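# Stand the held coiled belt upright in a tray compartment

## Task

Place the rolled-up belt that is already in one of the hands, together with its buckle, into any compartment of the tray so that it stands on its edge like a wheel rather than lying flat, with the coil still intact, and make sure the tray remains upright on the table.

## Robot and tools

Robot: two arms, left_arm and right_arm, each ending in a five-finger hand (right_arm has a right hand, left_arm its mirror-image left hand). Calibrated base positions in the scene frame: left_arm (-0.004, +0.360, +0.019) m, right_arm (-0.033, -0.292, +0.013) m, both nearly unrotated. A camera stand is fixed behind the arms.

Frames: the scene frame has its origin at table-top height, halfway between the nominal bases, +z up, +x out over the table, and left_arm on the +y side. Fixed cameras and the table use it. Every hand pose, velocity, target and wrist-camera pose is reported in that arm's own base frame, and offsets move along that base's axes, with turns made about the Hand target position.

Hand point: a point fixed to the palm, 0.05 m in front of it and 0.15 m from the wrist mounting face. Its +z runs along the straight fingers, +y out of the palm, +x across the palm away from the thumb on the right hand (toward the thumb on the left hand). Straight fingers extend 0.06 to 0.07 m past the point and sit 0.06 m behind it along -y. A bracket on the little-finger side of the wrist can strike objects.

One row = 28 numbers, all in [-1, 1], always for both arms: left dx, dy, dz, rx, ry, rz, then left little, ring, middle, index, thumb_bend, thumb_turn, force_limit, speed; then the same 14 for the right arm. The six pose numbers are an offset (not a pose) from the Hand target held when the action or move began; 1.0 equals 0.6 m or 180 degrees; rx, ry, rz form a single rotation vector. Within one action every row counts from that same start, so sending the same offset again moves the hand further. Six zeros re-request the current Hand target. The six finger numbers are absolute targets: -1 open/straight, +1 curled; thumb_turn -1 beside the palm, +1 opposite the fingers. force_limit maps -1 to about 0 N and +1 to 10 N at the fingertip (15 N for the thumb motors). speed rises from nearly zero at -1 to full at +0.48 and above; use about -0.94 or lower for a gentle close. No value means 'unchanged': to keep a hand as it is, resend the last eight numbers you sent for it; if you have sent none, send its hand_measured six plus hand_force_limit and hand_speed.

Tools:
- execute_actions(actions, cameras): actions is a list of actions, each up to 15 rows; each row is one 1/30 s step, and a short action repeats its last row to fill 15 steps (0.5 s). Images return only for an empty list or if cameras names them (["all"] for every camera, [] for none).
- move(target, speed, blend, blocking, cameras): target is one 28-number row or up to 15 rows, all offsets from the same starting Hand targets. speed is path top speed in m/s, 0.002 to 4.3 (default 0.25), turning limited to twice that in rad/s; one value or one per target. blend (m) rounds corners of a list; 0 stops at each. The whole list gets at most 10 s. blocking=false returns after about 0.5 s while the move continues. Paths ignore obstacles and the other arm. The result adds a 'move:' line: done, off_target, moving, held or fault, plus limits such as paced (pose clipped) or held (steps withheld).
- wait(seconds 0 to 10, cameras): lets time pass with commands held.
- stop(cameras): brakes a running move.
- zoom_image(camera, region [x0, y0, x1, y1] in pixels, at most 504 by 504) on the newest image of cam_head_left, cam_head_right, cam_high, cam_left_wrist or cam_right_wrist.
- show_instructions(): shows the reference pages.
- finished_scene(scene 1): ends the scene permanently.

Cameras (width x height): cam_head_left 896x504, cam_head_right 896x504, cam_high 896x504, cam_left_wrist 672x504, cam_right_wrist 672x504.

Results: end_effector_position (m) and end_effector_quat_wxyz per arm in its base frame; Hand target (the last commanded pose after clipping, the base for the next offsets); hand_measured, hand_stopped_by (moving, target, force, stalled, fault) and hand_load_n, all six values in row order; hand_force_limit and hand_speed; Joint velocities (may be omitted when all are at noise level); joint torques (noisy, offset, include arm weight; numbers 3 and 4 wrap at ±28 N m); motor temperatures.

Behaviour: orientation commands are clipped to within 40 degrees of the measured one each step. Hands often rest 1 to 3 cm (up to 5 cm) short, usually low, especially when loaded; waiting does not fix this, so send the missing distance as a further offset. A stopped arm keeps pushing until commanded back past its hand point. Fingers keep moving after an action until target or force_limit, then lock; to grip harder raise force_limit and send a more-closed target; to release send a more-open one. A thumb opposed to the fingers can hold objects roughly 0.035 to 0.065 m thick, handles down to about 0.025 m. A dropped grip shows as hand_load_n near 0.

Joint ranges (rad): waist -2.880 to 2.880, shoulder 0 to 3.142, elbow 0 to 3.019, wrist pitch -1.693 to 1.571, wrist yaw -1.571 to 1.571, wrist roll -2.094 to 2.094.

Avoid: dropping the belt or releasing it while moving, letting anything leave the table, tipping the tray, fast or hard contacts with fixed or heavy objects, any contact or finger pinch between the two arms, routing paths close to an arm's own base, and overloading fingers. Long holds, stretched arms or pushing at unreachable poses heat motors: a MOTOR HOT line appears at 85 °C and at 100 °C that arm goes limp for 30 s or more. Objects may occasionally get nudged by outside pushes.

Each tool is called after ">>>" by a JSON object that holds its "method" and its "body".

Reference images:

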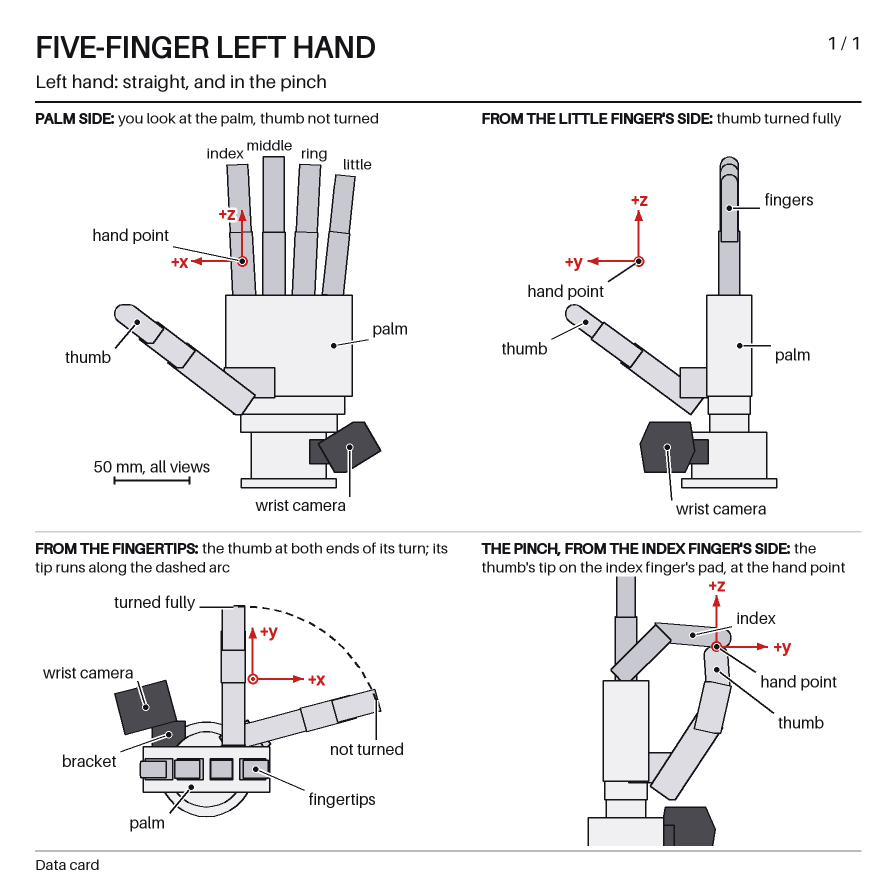

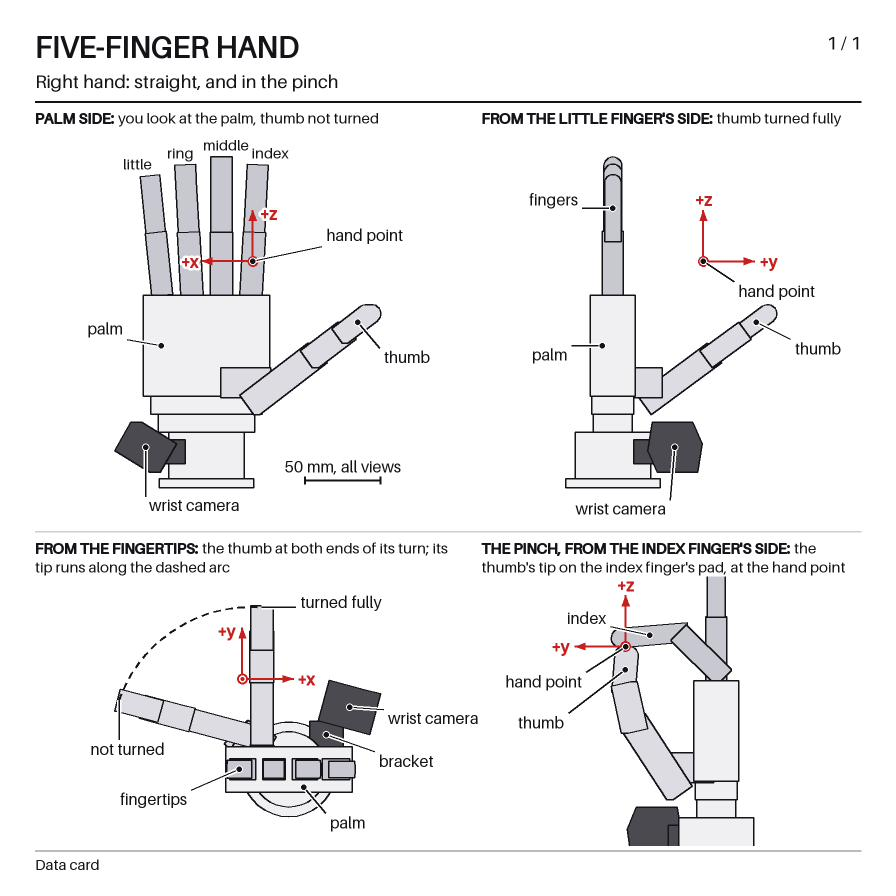

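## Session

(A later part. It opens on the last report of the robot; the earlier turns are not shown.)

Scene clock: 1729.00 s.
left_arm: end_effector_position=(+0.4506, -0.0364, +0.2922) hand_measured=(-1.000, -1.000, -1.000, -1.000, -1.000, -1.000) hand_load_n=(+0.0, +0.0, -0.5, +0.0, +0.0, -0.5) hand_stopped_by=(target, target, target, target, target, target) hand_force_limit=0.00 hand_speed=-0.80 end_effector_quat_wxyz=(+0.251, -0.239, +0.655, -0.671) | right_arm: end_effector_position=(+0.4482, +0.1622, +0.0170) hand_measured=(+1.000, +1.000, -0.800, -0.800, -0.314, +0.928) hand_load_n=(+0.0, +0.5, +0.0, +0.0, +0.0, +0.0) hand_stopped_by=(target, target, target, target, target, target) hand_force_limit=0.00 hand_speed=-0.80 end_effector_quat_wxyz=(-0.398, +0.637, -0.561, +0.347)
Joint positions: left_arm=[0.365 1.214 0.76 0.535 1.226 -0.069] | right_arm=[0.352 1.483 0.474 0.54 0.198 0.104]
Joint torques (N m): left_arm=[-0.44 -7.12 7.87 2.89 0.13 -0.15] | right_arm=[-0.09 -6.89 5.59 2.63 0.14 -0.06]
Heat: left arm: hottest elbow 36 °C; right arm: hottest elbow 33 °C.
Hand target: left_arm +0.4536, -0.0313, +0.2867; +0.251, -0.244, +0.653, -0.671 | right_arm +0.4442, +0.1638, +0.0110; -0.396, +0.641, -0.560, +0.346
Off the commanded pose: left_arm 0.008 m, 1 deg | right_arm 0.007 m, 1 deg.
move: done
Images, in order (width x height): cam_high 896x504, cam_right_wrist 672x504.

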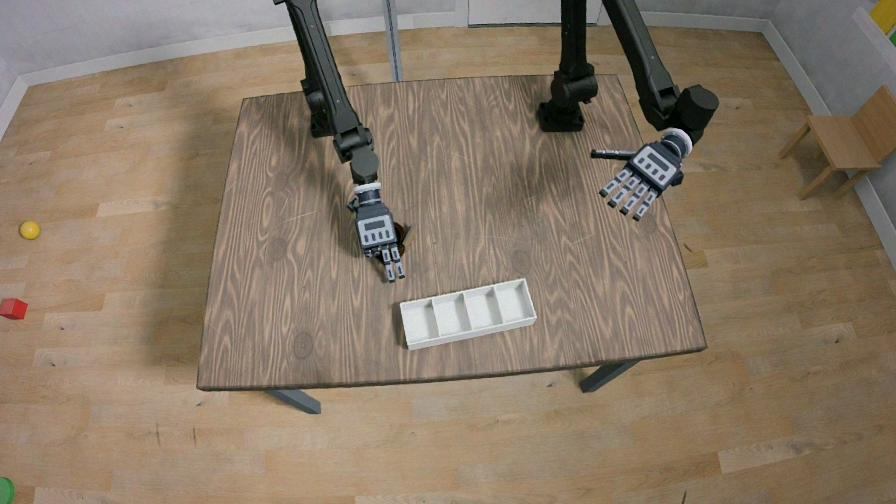

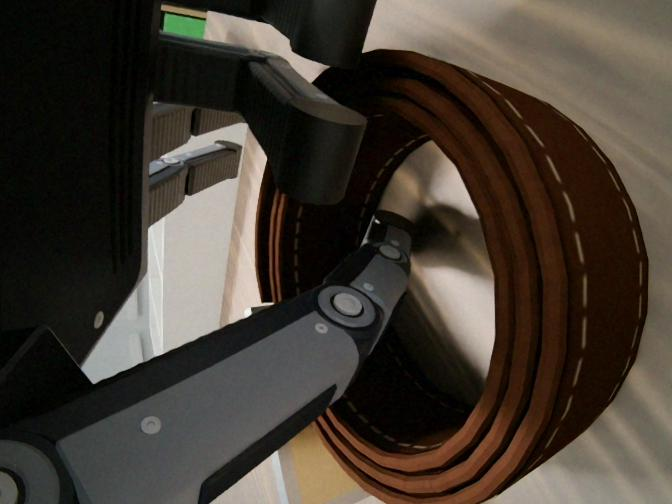

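>>> {"method": "move", "body": {"target": [[0, 0, 0, 0, 0, 0, -1, -1, -1, -1, -1, -1, 0, -0.8, 0.0, 0, 0, 0, 0, 0, 1.0, 1.0, 0.3, 0.3, -0.312, 0.928, 0.2, -0.85]], "speed": [0.08], "cameras": ["cam_right_wrist", "cam_high"]}}

>>> {"method": "zoom_image", "body": {"camera": "cam_high", "region": [350, 190, 460, 300]}}

Scene clock: 1736.73 s.
left_arm: end_effector_position=(+0.4506, -0.0364, +0.2922) hand_measured=(-1.000, -1.000, -1.000, -1.000, -1.000, -1.000) hand_load_n=(+0.0, +0.0, +0.0, +0.0, +0.0, -0.5) hand_stopped_by=(target, target, target, target, target, target) hand_force_limit=0.00 hand_speed=-0.80 end_effector_quat_wxyz=(+0.251, -0.239, +0.655, -0.671) | right_arm: end_effector_position=(+0.4493, +0.1623, +0.0183) hand_measured=(+1.000, +1.000, +0.184, +0.226, -0.316, +0.928) hand_load_n=(+0.0, +0.0, +4.0, +7.5, +6.0, +0.0) hand_stopped_by=(target, target, force, force, target, target) hand_force_limit=0.20 hand_speed=-0.85 end_effector_quat_wxyz=(-0.400, +0.636, -0.561, +0.348)
Joint positions: left_arm=[0.365 1.214 0.76 0.535 1.226 -0.069] | right_arm=[0.352 1.483 0.474 0.546 0.199 0.104]
Joint torques (N m): left_arm=[-0.26 -7.3 7.84 2.95 0.16 -0.15] | right_arm=[-0.03 -6.95 5.57 2.32 0.08 -0.06]
Heat: left arm: hottest elbow 36 °C; right arm: hottest elbow 32 °C.
Hand target: left_arm +0.4536, -0.0313, +0.2867; +0.251, -0.244, +0.653, -0.671 | right_arm +0.4443, +0.1638, +0.0110; -0.396, +0.641, -0.560, +0.346
Off the commanded pose: left_arm 0.008 m, 1 deg | right_arm 0.009 m, 1 deg.
move: done
Images, in order (width x height): cam_high 896x504, cam_right_wrist 672x504.

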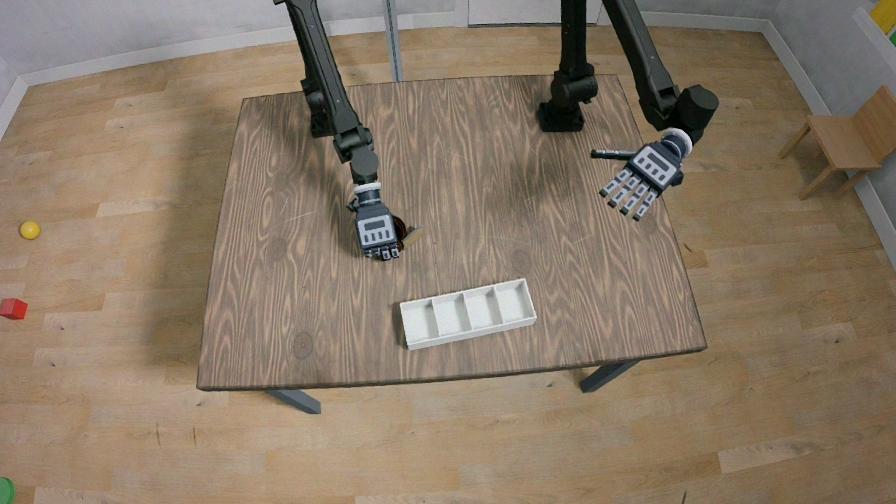

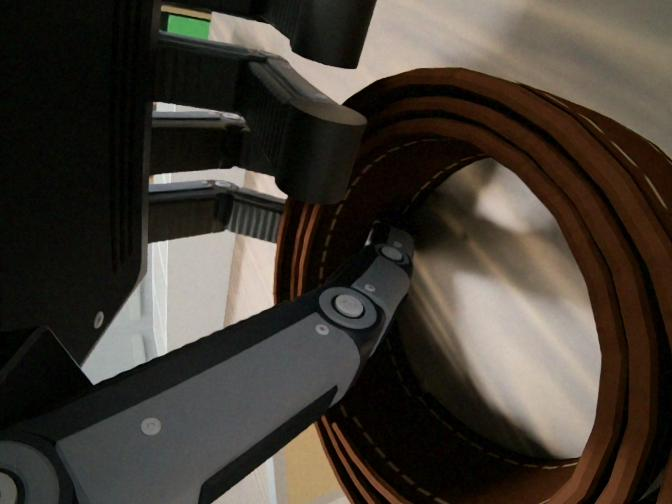

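Scaled by 4.582 from the camera's 896x504 image, which has a finer 1280x720 frame.

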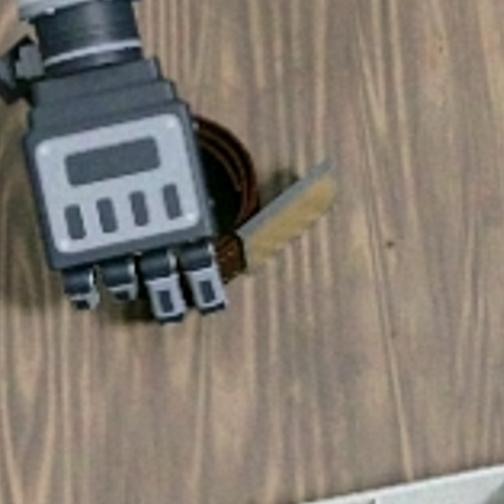

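>>> {"method": "move", "body": {"target": [[0, 0, 0, 0, 0, 0, -1, -1, -1, -1, -1, -1, 0, -0.8, 0.0, 0, 0.30, 0, 0, 0, 1.0, 1.0, 0.3, 0.3, -0.312, 0.928, 0.2, -0.85], [0, 0, 0, 0, 0, 0, -1, -1, -1, -1, -1, -1, 0, -0.8, 0.05, 0.1, 0.34, -0.4987, -0.0365, 0.0126, 1.0, 1.0, 0.3, 0.3, -0.312, 0.928, 0.2, -0.85]], "speed": [0.15, 0.2], "blend": [0.02, 0], "cameras": ["all"]}}

>>> {"method": "zoom_image", "body": {"camera": "cam_high", "region": [350, 150, 500, 300]}}

>>> {"method": "zoom_image", "body": {"camera": "cam_head_left", "region": [360, 150, 520, 290]}}

Scene clock: 1776.20 s.
left_arm: end_effector_position=(+0.4506, -0.0364, +0.2922) hand_measured=(-1.000, -1.000, -1.000, -1.000, -1.000, -1.000) hand_load_n=(+0.0, +0.0, +0.5, -0.5, +0.0, +0.0) hand_stopped_by=(target, target, target, target, target, target) hand_force_limit=0.00 hand_speed=-0.80 end_effector_quat_wxyz=(+0.251, -0.239, +0.655, -0.671) | right_arm: end_effector_position=(+0.4692, +0.2127, +0.2071) hand_measured=(+1.000, +1.000, +0.184, +0.226, -0.316, +0.928) hand_load_n=(+0.0, +0.0, +4.0, +6.5, +6.5, +1.0) hand_stopped_by=(target, target, force, force, target, target) hand_force_limit=0.20 hand_speed=-0.85 end_effector_quat_wxyz=(+0.143, +0.729, -0.121, +0.659)
Joint positions: left_arm=[0.365 1.214 0.76 0.535 1.226 -0.069] | right_arm=[0.826 1.579 0.908 0.42 1.194 -1.386]
Joint torques (N m): left_arm=[-0.09 -7.18 7.87 2.96 0.14 -0.14] | right_arm=[0.03 -11.11 10.66 2.14 0.19 -0.25]
Heat: left arm: hottest elbow 36 °C; right arm: hottest elbow 32 °C.
Hand target: left_arm +0.4536, -0.0313, +0.2867; +0.251, -0.244, +0.653, -0.671 | right_arm +0.4742, +0.2239, +0.2150; +0.137, +0.724, -0.120, +0.665
Off the commanded pose: left_arm 0.008 m, 1 deg | right_arm 0.015 m, 1 deg.
move: off_target (right_arm)

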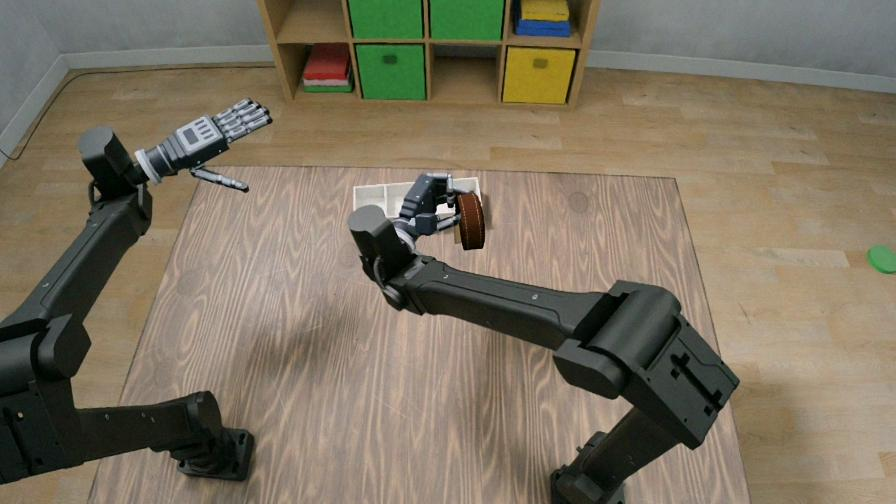

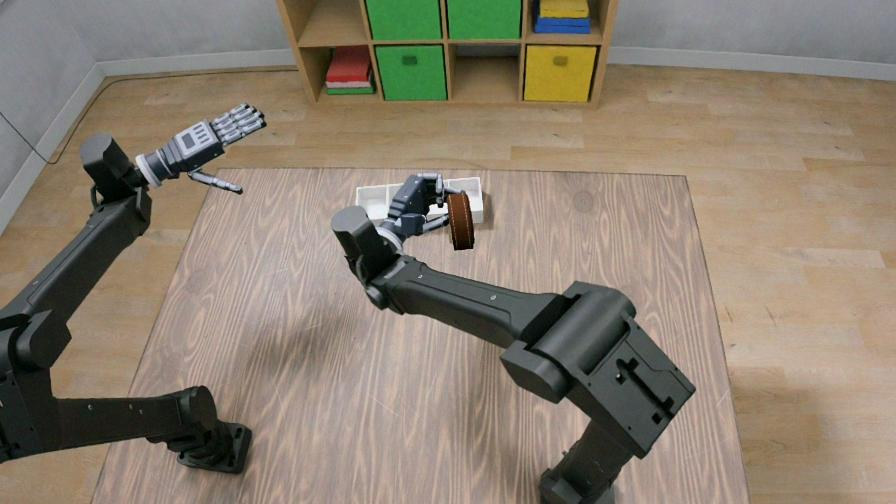

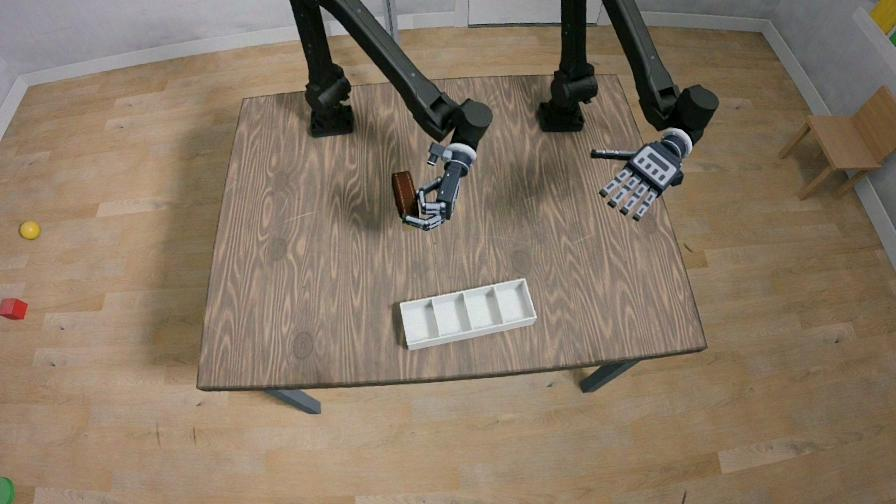

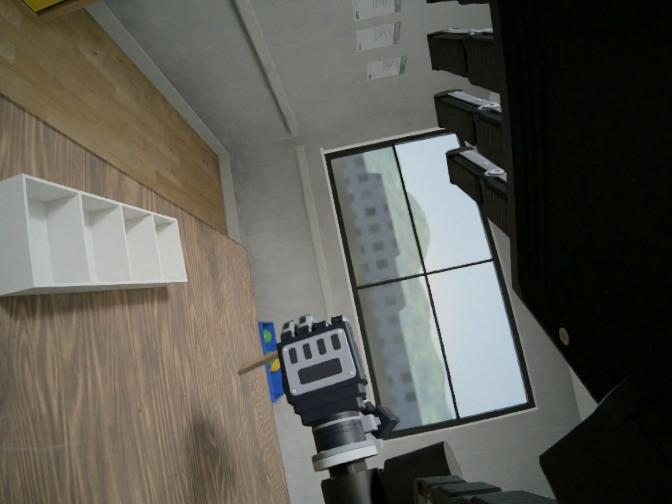

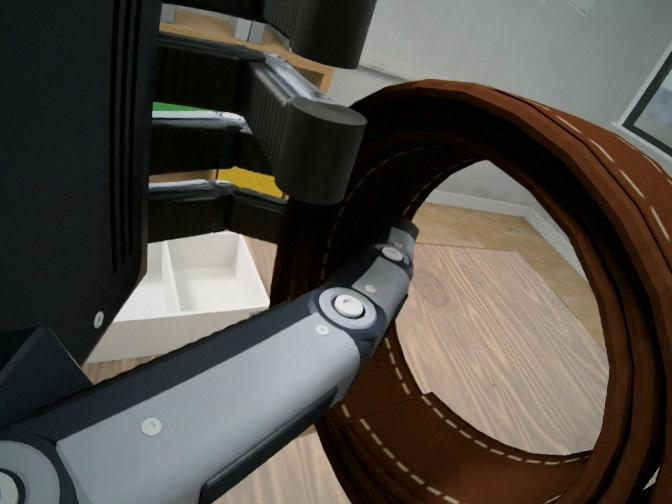

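Scaled by 3.360 from the camera's 896x504 image, which has a finer 1280x720 frame.

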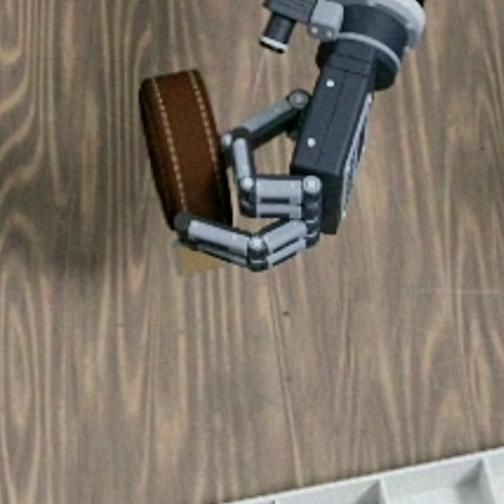

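Scaled by 3.150 from the camera's 896x504 image, which has a finer 1280x720 frame.

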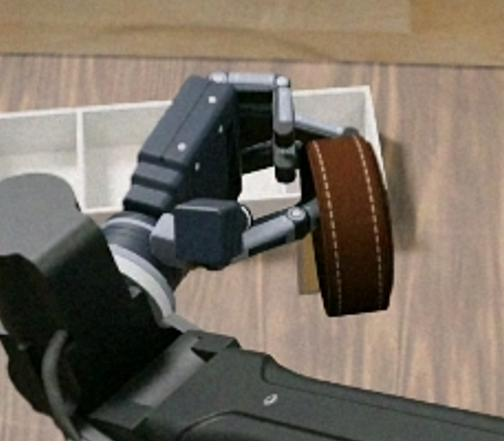

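>>> {"method": "zoom_image", "body": {"camera": "cam_left_wrist", "region": [210, 290, 410, 450]}}

Scaled by 2.520 from the camera's 672x504 image, which has a finer 960x720 frame.

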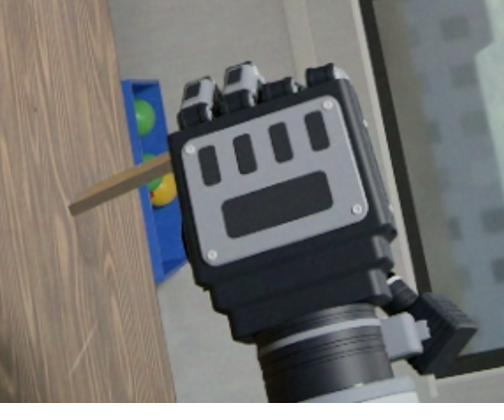

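>>> {"method": "move", "body": {"target": [[0.186, 0.152, -0.27, 0.0436, 0.0076, -0.055, -1, -1, -1, -1, -1, -1, 0, -0.8, 0, 0, 0, 0, 0, 0, 1.0, 1.0, 0.3, 0.3, -0.312, 0.928, 0.2, -0.85]], "speed": [0.25], "cameras": ["cam_left_wrist", "cam_high"]}}

Scene clock: 1838.30 s.
left_arm: end_effector_position=(+0.5526, +0.0549, +0.1067) hand_measured=(-1.000, -1.000, -1.000, -1.000, -1.000, -1.000) hand_load_n=(+0.0, +0.0, +0.0, +0.0, +0.5, +0.0) hand_stopped_by=(target, target, target, target, target, target) hand_force_limit=0.00 hand_speed=-0.80 end_effector_quat_wxyz=(+0.189, -0.195, +0.711, -0.649) | right_arm: end_effector_position=(+0.4692, +0.2127, +0.2072) hand_measured=(+1.000, +1.000, +0.184, +0.226, -0.316, +0.928) hand_load_n=(+0.0, +0.0, +4.0, +6.5, +7.0, +1.0) hand_stopped_by=(target, target, force, force, target, target) hand_force_limit=0.20 hand_speed=-0.85 end_effector_quat_wxyz=(+0.143, +0.729, -0.121, +0.659)
Joint positions: left_arm=[0.45 1.83 1.126 -0.001 1.437 0.715] | right_arm=[0.826 1.579 0.908 0.42 1.194 -1.386]
Joint torques (N m): left_arm=[-1.2 -17.38 9.55 1.03 0.56 0.06] | right_arm=[0.09 -11.16 10.59 2.04 0.19 -0.22]
Heat: left arm: hottest elbow 36 °C; right arm: hottest elbow 33 °C.
Hand target: left_arm +0.5651, +0.0599, +0.1247; +0.201, -0.177, +0.719, -0.642 | right_arm +0.4738, +0.2236, +0.2150; +0.137, +0.725, -0.120, +0.664
Off the commanded pose: left_arm 0.023 m, 3 deg | right_arm 0.015 m, 1 deg.
move: off_target (left_arm, right_arm)
Images, in order (width x height): cam_high 896x504, cam_left_wrist 672x504.

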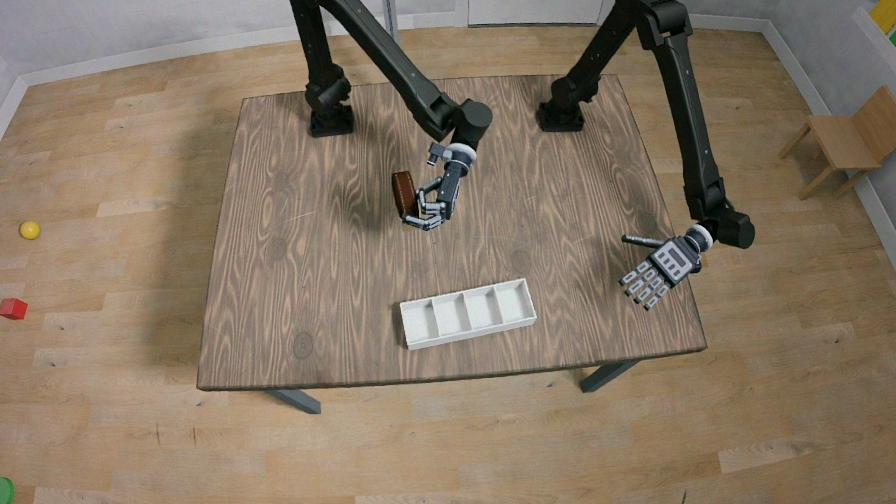

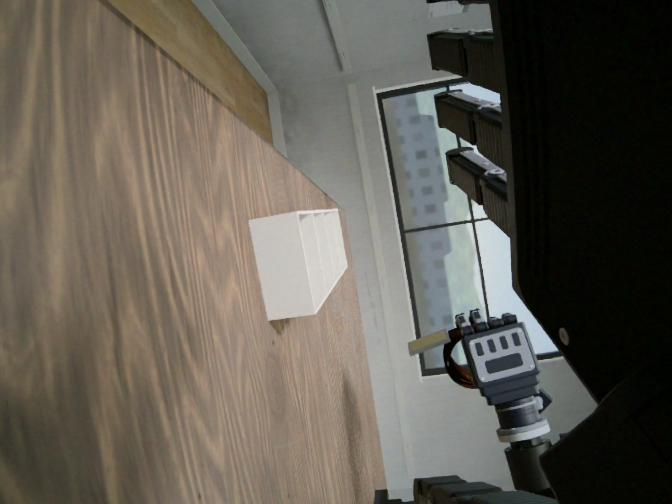

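>>> {"method": "zoom_image", "body": {"camera": "cam_left_wrist", "region": [380, 280, 580, 430]}}

Scaled by 2.520 from the camera's 672x504 image, which has a finer 960x720 frame.

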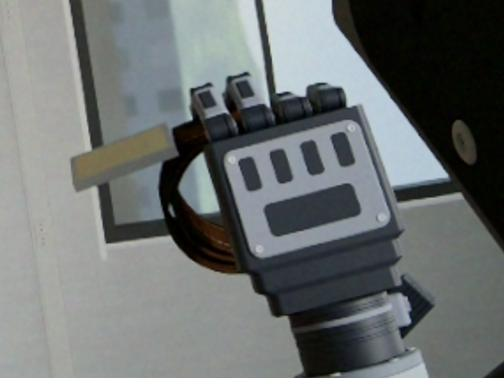

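>>> {"method": "move", "body": {"target": [[0, 0, 0, 0, 0, 0, -1, -1, -1, -1, -1, -1, 0, -0.8, 0.23, 0.365, -0.03, 0, 0, -0.022, 1.0, 1.0, 0.3, 0.3, -0.312, 0.928, 0.2, -0.85]], "speed": [0.15], "cameras": ["all"]}}

>>> {"method": "zoom_image", "body": {"camera": "cam_left_wrist", "region": [200, 130, 520, 370]}}

>>> {"method": "zoom_image", "body": {"camera": "cam_high", "region": [420, 180, 600, 360]}}

Scene clock: 1862.33 s.
left_arm: end_effector_position=(+0.5526, +0.0549, +0.1067) hand_measured=(-1.000, -1.000, -1.000, -1.000, -1.000, -1.000) hand_load_n=(+0.0, +0.0, +0.0, -0.5, +0.0, +0.0) hand_stopped_by=(target, target, target, target, target, target) hand_force_limit=0.00 hand_speed=-0.80 end_effector_quat_wxyz=(+0.189, -0.195, +0.711, -0.649) | right_arm: end_effector_position=(+0.6053, +0.4284, +0.1804) hand_measured=(+1.000, +1.000, +0.184, +0.226, -0.316, +0.928) hand_load_n=(+0.0, +0.0, +4.0, +6.5, +6.5, +1.0) hand_stopped_by=(target, target, force, force, target, target) hand_force_limit=0.20 hand_speed=-0.85 end_effector_quat_wxyz=(+0.174, +0.726, -0.132, +0.652)
Joint positions: left_arm=[0.45 1.83 1.126 -0.001 1.437 0.716] | right_arm=[0.89 2.22 1.841 0.018 1.315 -1.302]
Joint torques (N m): left_arm=[-1.2 -17.85 9.26 1.42 0.57 -0.03] | right_arm=[-0.15 -22.24 15.16 1.07 0.46 -0.08]
Heat: left arm: hottest elbow 37 °C; right arm: hottest elbow 34 °C.
Hand target: left_arm +0.5643, +0.0595, +0.1251; +0.205, -0.180, +0.714, -0.645 (not the last commanded pose) | right_arm +0.6118, +0.4426, +0.1969; +0.160, +0.720, -0.145, +0.659
Off the commanded pose: left_arm 0.023 m, 3 deg | right_arm 0.023 m, 3 deg.
move: off_target (left_arm, right_arm)

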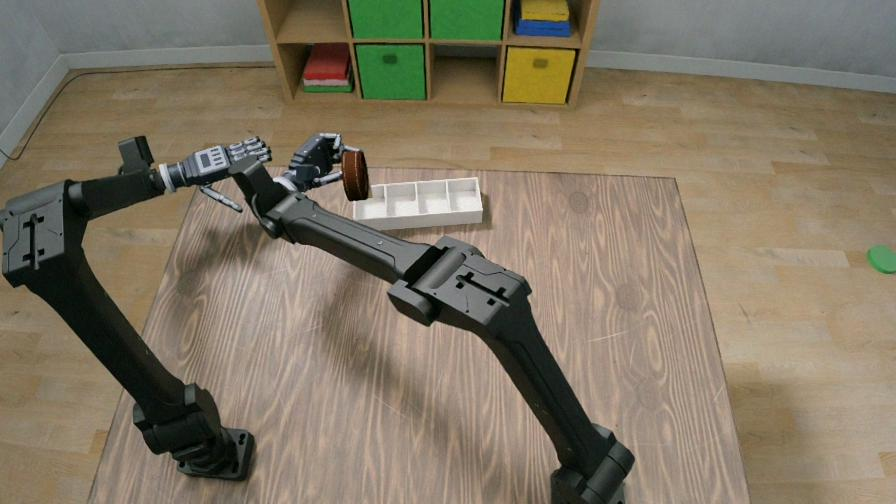

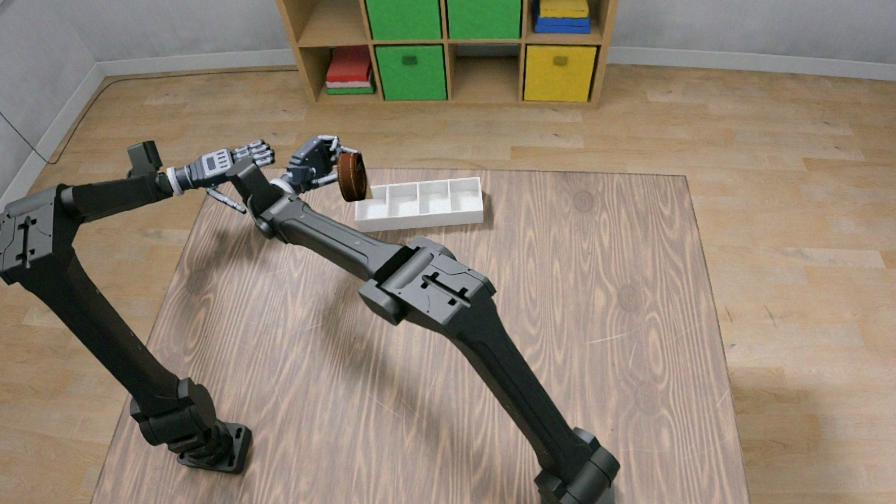

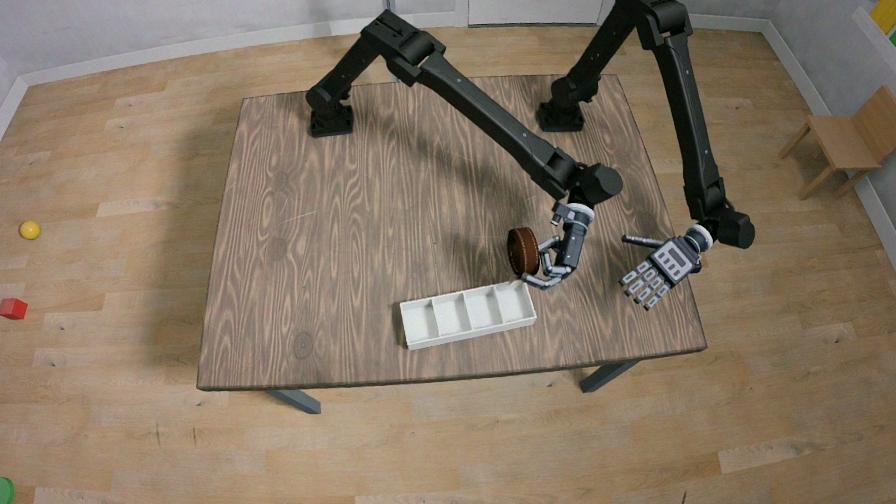

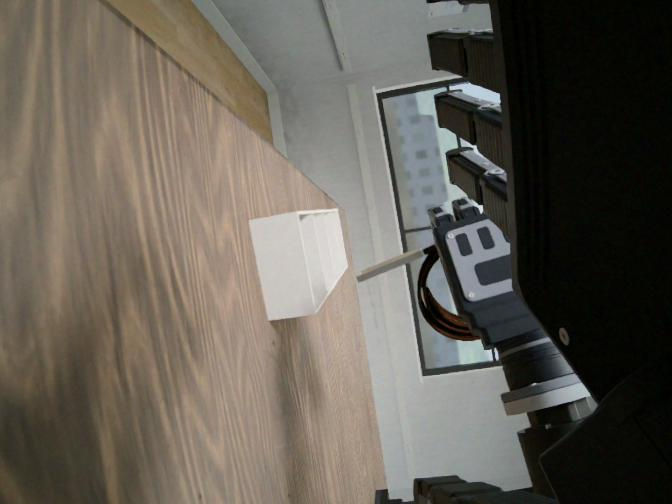

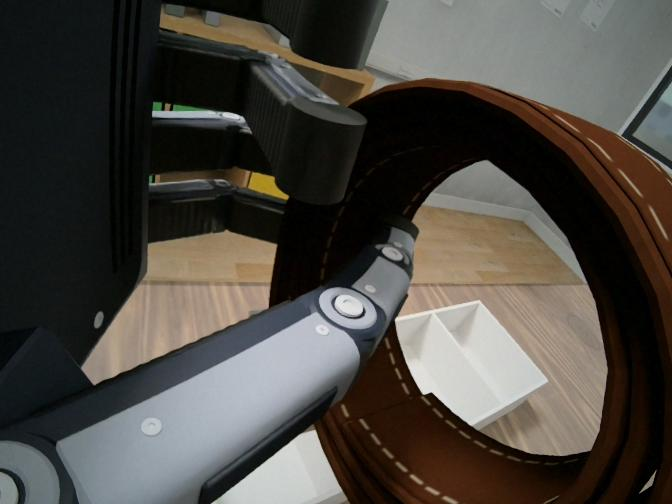

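Scaled by 1.575 from the camera's 672x504 image, which has a finer 960x720 frame.

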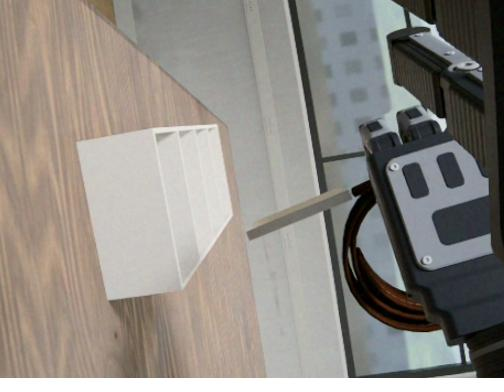

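Scaled by 2.800 from the camera's 896x504 image, which has a finer 1280x720 frame.

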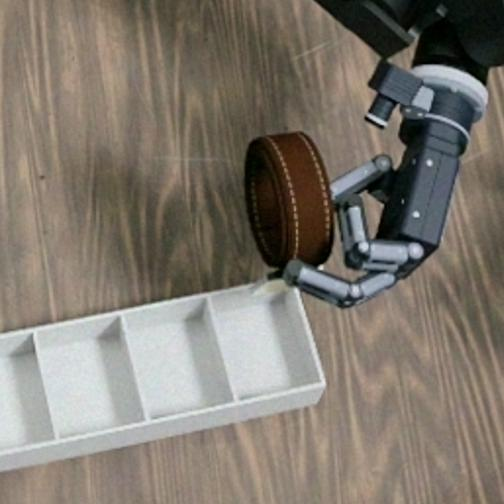

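>>> {"method": "move", "body": {"target": [[0, 0, 0, 0, 0, 0, -1, -1, -1, -1, -1, -1, 0, -0.8, 0.0, 0.007, -0.10, 0, 0, 0.028, 1.0, 1.0, 0.3, 0.3, -0.312, 0.928, 0.2, -0.85]], "speed": [0.1], "cameras": ["cam_left_wrist", "cam_high", "cam_right_wrist"]}}

>>> {"method": "zoom_image", "body": {"camera": "cam_left_wrist", "region": [200, 130, 520, 370]}}

>>> {"method": "zoom_image", "body": {"camera": "cam_high", "region": [440, 200, 590, 350]}}

Scene clock: 1936.00 s.
left_arm: end_effector_position=(+0.5526, +0.0549, +0.1067) hand_measured=(-1.000, -1.000, -1.000, -1.000, -1.000, -1.000) hand_load_n=(+0.0, +0.0, +0.0, +0.0, +0.0, +0.0) hand_stopped_by=(target, target, target, target, target, target) hand_force_limit=0.00 hand_speed=-0.80 end_effector_quat_wxyz=(+0.189, -0.195, +0.711, -0.649) | right_arm: end_effector_position=(+0.6150, +0.4426, +0.1410) hand_measured=(+1.000, +1.000, +0.184, +0.226, -0.316, +0.928) hand_load_n=(+0.0, +0.0, +4.0, +6.0, +6.5, +1.0) hand_stopped_by=(target, target, force, force, target, target) hand_force_limit=0.20 hand_speed=-0.85 end_effector_quat_wxyz=(+0.129, +0.725, -0.122, +0.665)
Joint positions: left_arm=[0.45 1.83 1.126 -0.001 1.437 0.716] | right_arm=[0.892 2.264 1.793 0.215 1.24 -1.353]
Joint torques (N m): left_arm=[-0.91 -17.79 9.25 1.42 0.58 -0.04] | right_arm=[0.03 -23 8.91 2.13 0.17 -0.27]
Motor temperatures (°C): left_arm=[26 31 38 28 27 28] | right_arm=[26 29 38 27 28 27]
Heat: left arm: hottest elbow 38 °C; right arm: hottest elbow 38 °C.
Hand target: left_arm +0.5643, +0.0595, +0.1251; +0.205, -0.180, +0.714, -0.645 | right_arm +0.6118, +0.4468, +0.1369; +0.131, +0.726, -0.113, +0.665
Off the commanded pose: left_arm 0.022 m, 3 deg | right_arm 0.007 m, 1 deg.
move: off_target (left_arm)
Images, in order (width x height): cam_high 896x504, cam_left_wrist 672x504, cam_right_wrist 672x504.

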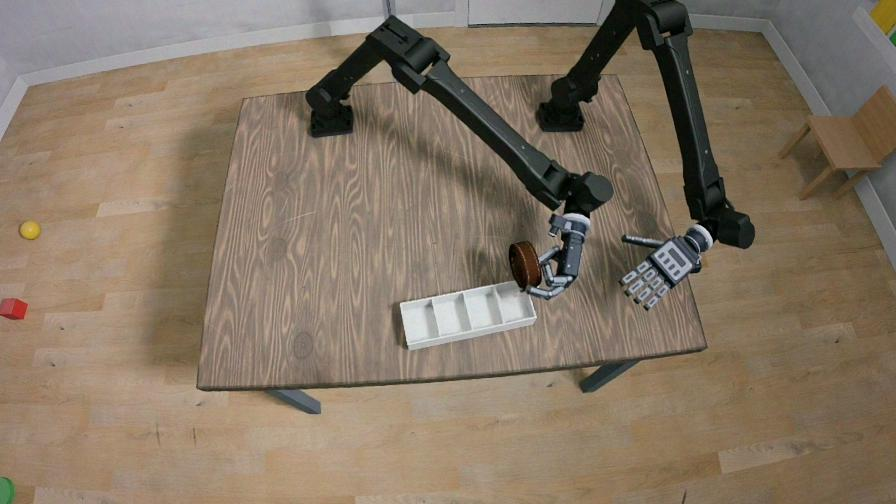

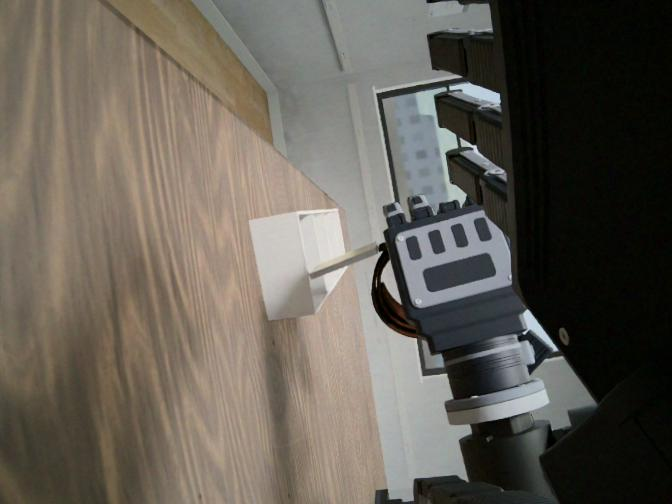

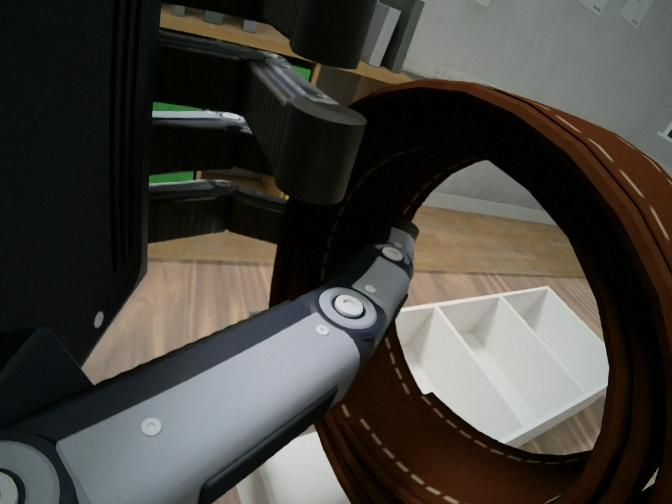

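Scaled by 1.575 from the camera's 672x504 image, which has a finer 960x720 frame.

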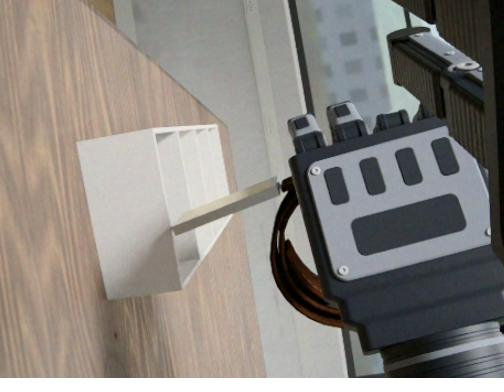

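Scaled by 3.360 from the camera's 896x504 image, which has a finer 1280x720 frame.

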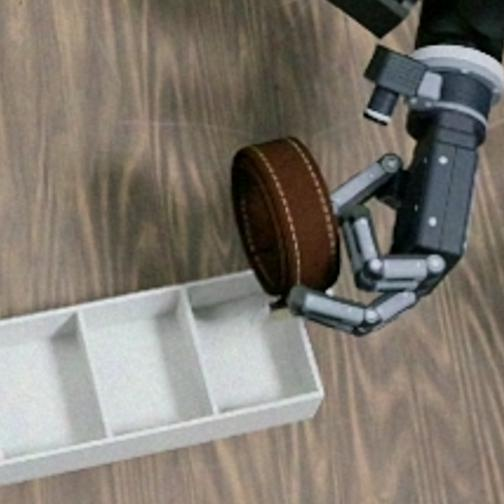

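>>> {"method": "move", "body": {"target": [[0, 0, 0, 0, 0, 0, -1, -1, -1, -1, -1, -1, 0, -0.8, 0.0, -0.005, 0.02, 0, 0, 0, 1.0, 1.0, 0.3, 0.3, -0.312, 0.928, 0.2, -0.85], [0, 0, 0, 0, 0, 0, -1, -1, -1, -1, -1, -1, 0, -0.8, -0.004, -0.035, 0.02, 0, 0, 0, 1.0, 1.0, 0.3, 0.3, -0.312, 0.928, 0.2, -0.85]], "speed": [0.1, 0.1], "blend": [0.005, 0], "cameras": ["cam_left_wrist", "cam_high", "cam_head_left"]}}

>>> {"method": "zoom_image", "body": {"camera": "cam_left_wrist", "region": [200, 130, 520, 370]}}

>>> {"method": "zoom_image", "body": {"camera": "cam_high", "region": [440, 200, 590, 350]}}

>>> {"method": "zoom_image", "body": {"camera": "cam_head_left", "region": [300, 120, 440, 240]}}

Scene clock: 1984.53 s.
left_arm: end_effector_position=(+0.5526, +0.0549, +0.1067) hand_measured=(-1.000, -1.000, -1.000, -1.000, -1.000, -1.000) hand_load_n=(+0.0, +0.0, +0.0, +0.0, +0.0, -0.5) hand_stopped_by=(target, target, target, target, target, target) hand_force_limit=0.00 hand_speed=-0.80 end_effector_quat_wxyz=(+0.189, -0.195, +0.711, -0.649) | right_arm: end_effector_position=(+0.6071, +0.4319, +0.1374) hand_measured=(+1.000, +1.000, +0.184, +0.226, -0.316, +0.928) hand_load_n=(+0.0, +0.0, +3.5, +6.0, +7.0, +1.0) hand_stopped_by=(target, target, force, force, target, target) hand_force_limit=0.20 hand_speed=-0.85 end_effector_quat_wxyz=(+0.131, +0.729, -0.110, +0.662)
Joint positions: left_arm=[0.45 1.83 1.126 -0.001 1.437 0.716] | right_arm=[0.892 2.231 1.723 0.244 1.226 -1.367]
Joint torques (N m): left_arm=[-1.2 -17.55 9.24 1.43 0.59 -0.06] | right_arm=[-1.08 -24.64 8.27 2.11 0.14 -0.22]
Heat: left arm: hottest elbow 38 °C; right arm: hottest elbow 34 °C.
Hand target: left_arm +0.5643, +0.0595, +0.1251; +0.205, -0.180, +0.714, -0.645 | right_arm +0.6094, +0.4259, +0.1489; +0.131, +0.726, -0.113, +0.665
Off the commanded pose: left_arm 0.022 m, 3 deg | right_arm 0.013 m, 1 deg.
move: off_target (left_arm, right_arm)
Images, in order (width x height): cam_head_left 896x504, cam_high 896x504, cam_left_wrist 672x504.

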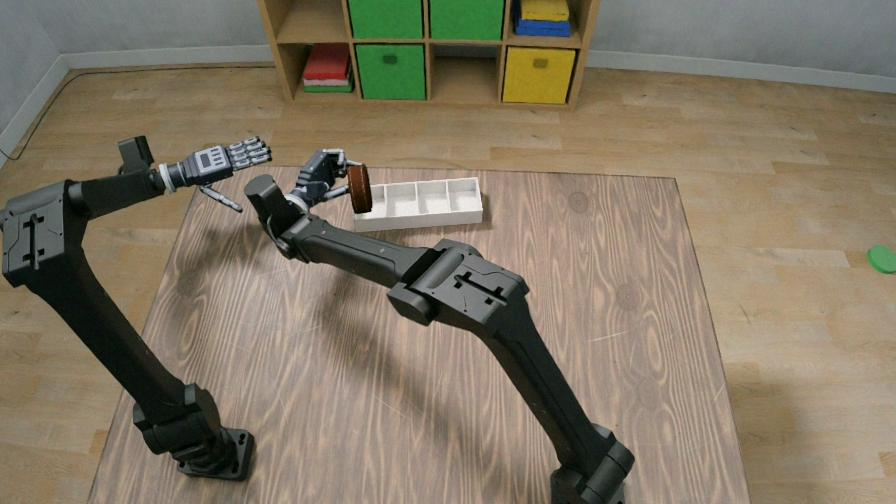

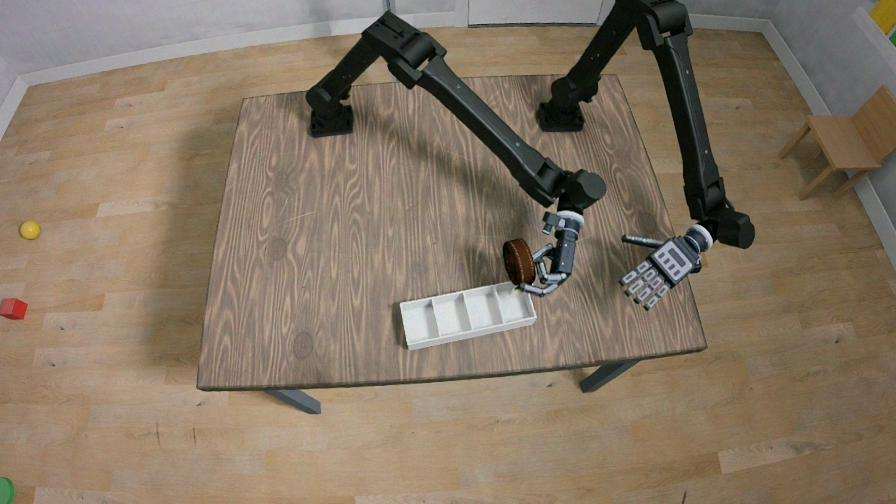

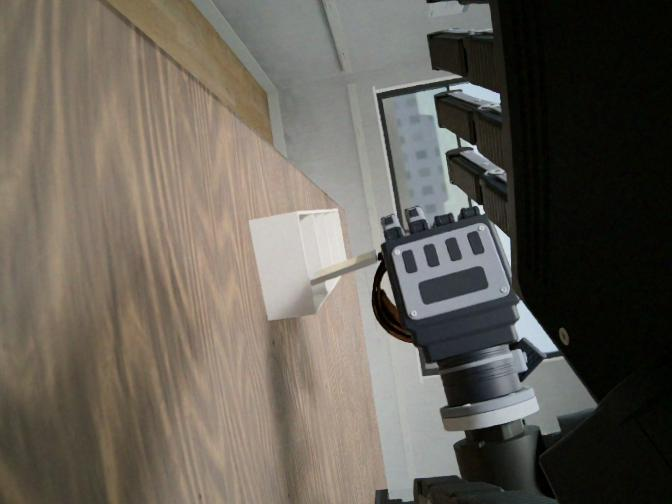

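Scaled by 1.575 from the camera's 672x504 image, which has a finer 960x720 frame.

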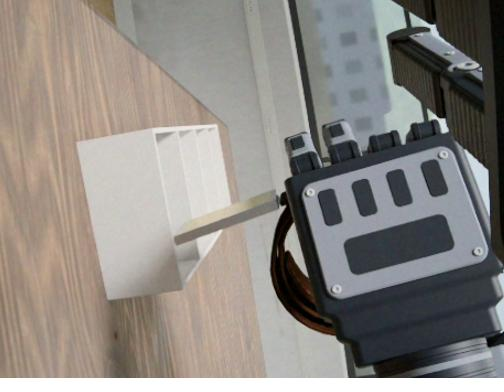

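Scaled by 3.360 from the camera's 896x504 image, which has a finer 1280x720 frame.

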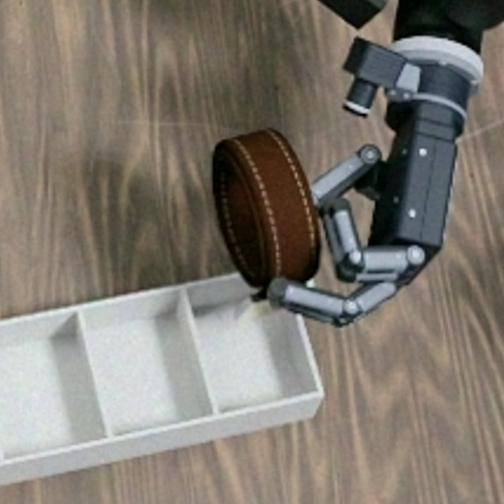

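Scaled by 3.600 from the camera's 896x504 image, which has a finer 1280x720 frame.

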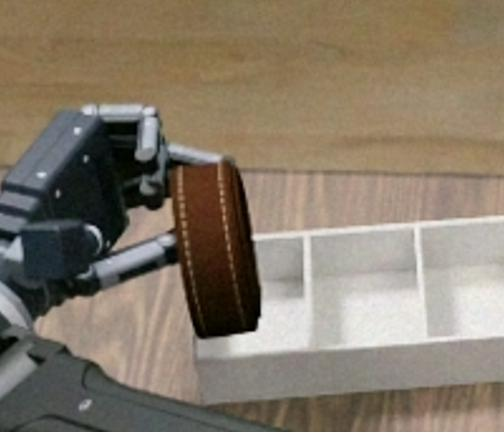

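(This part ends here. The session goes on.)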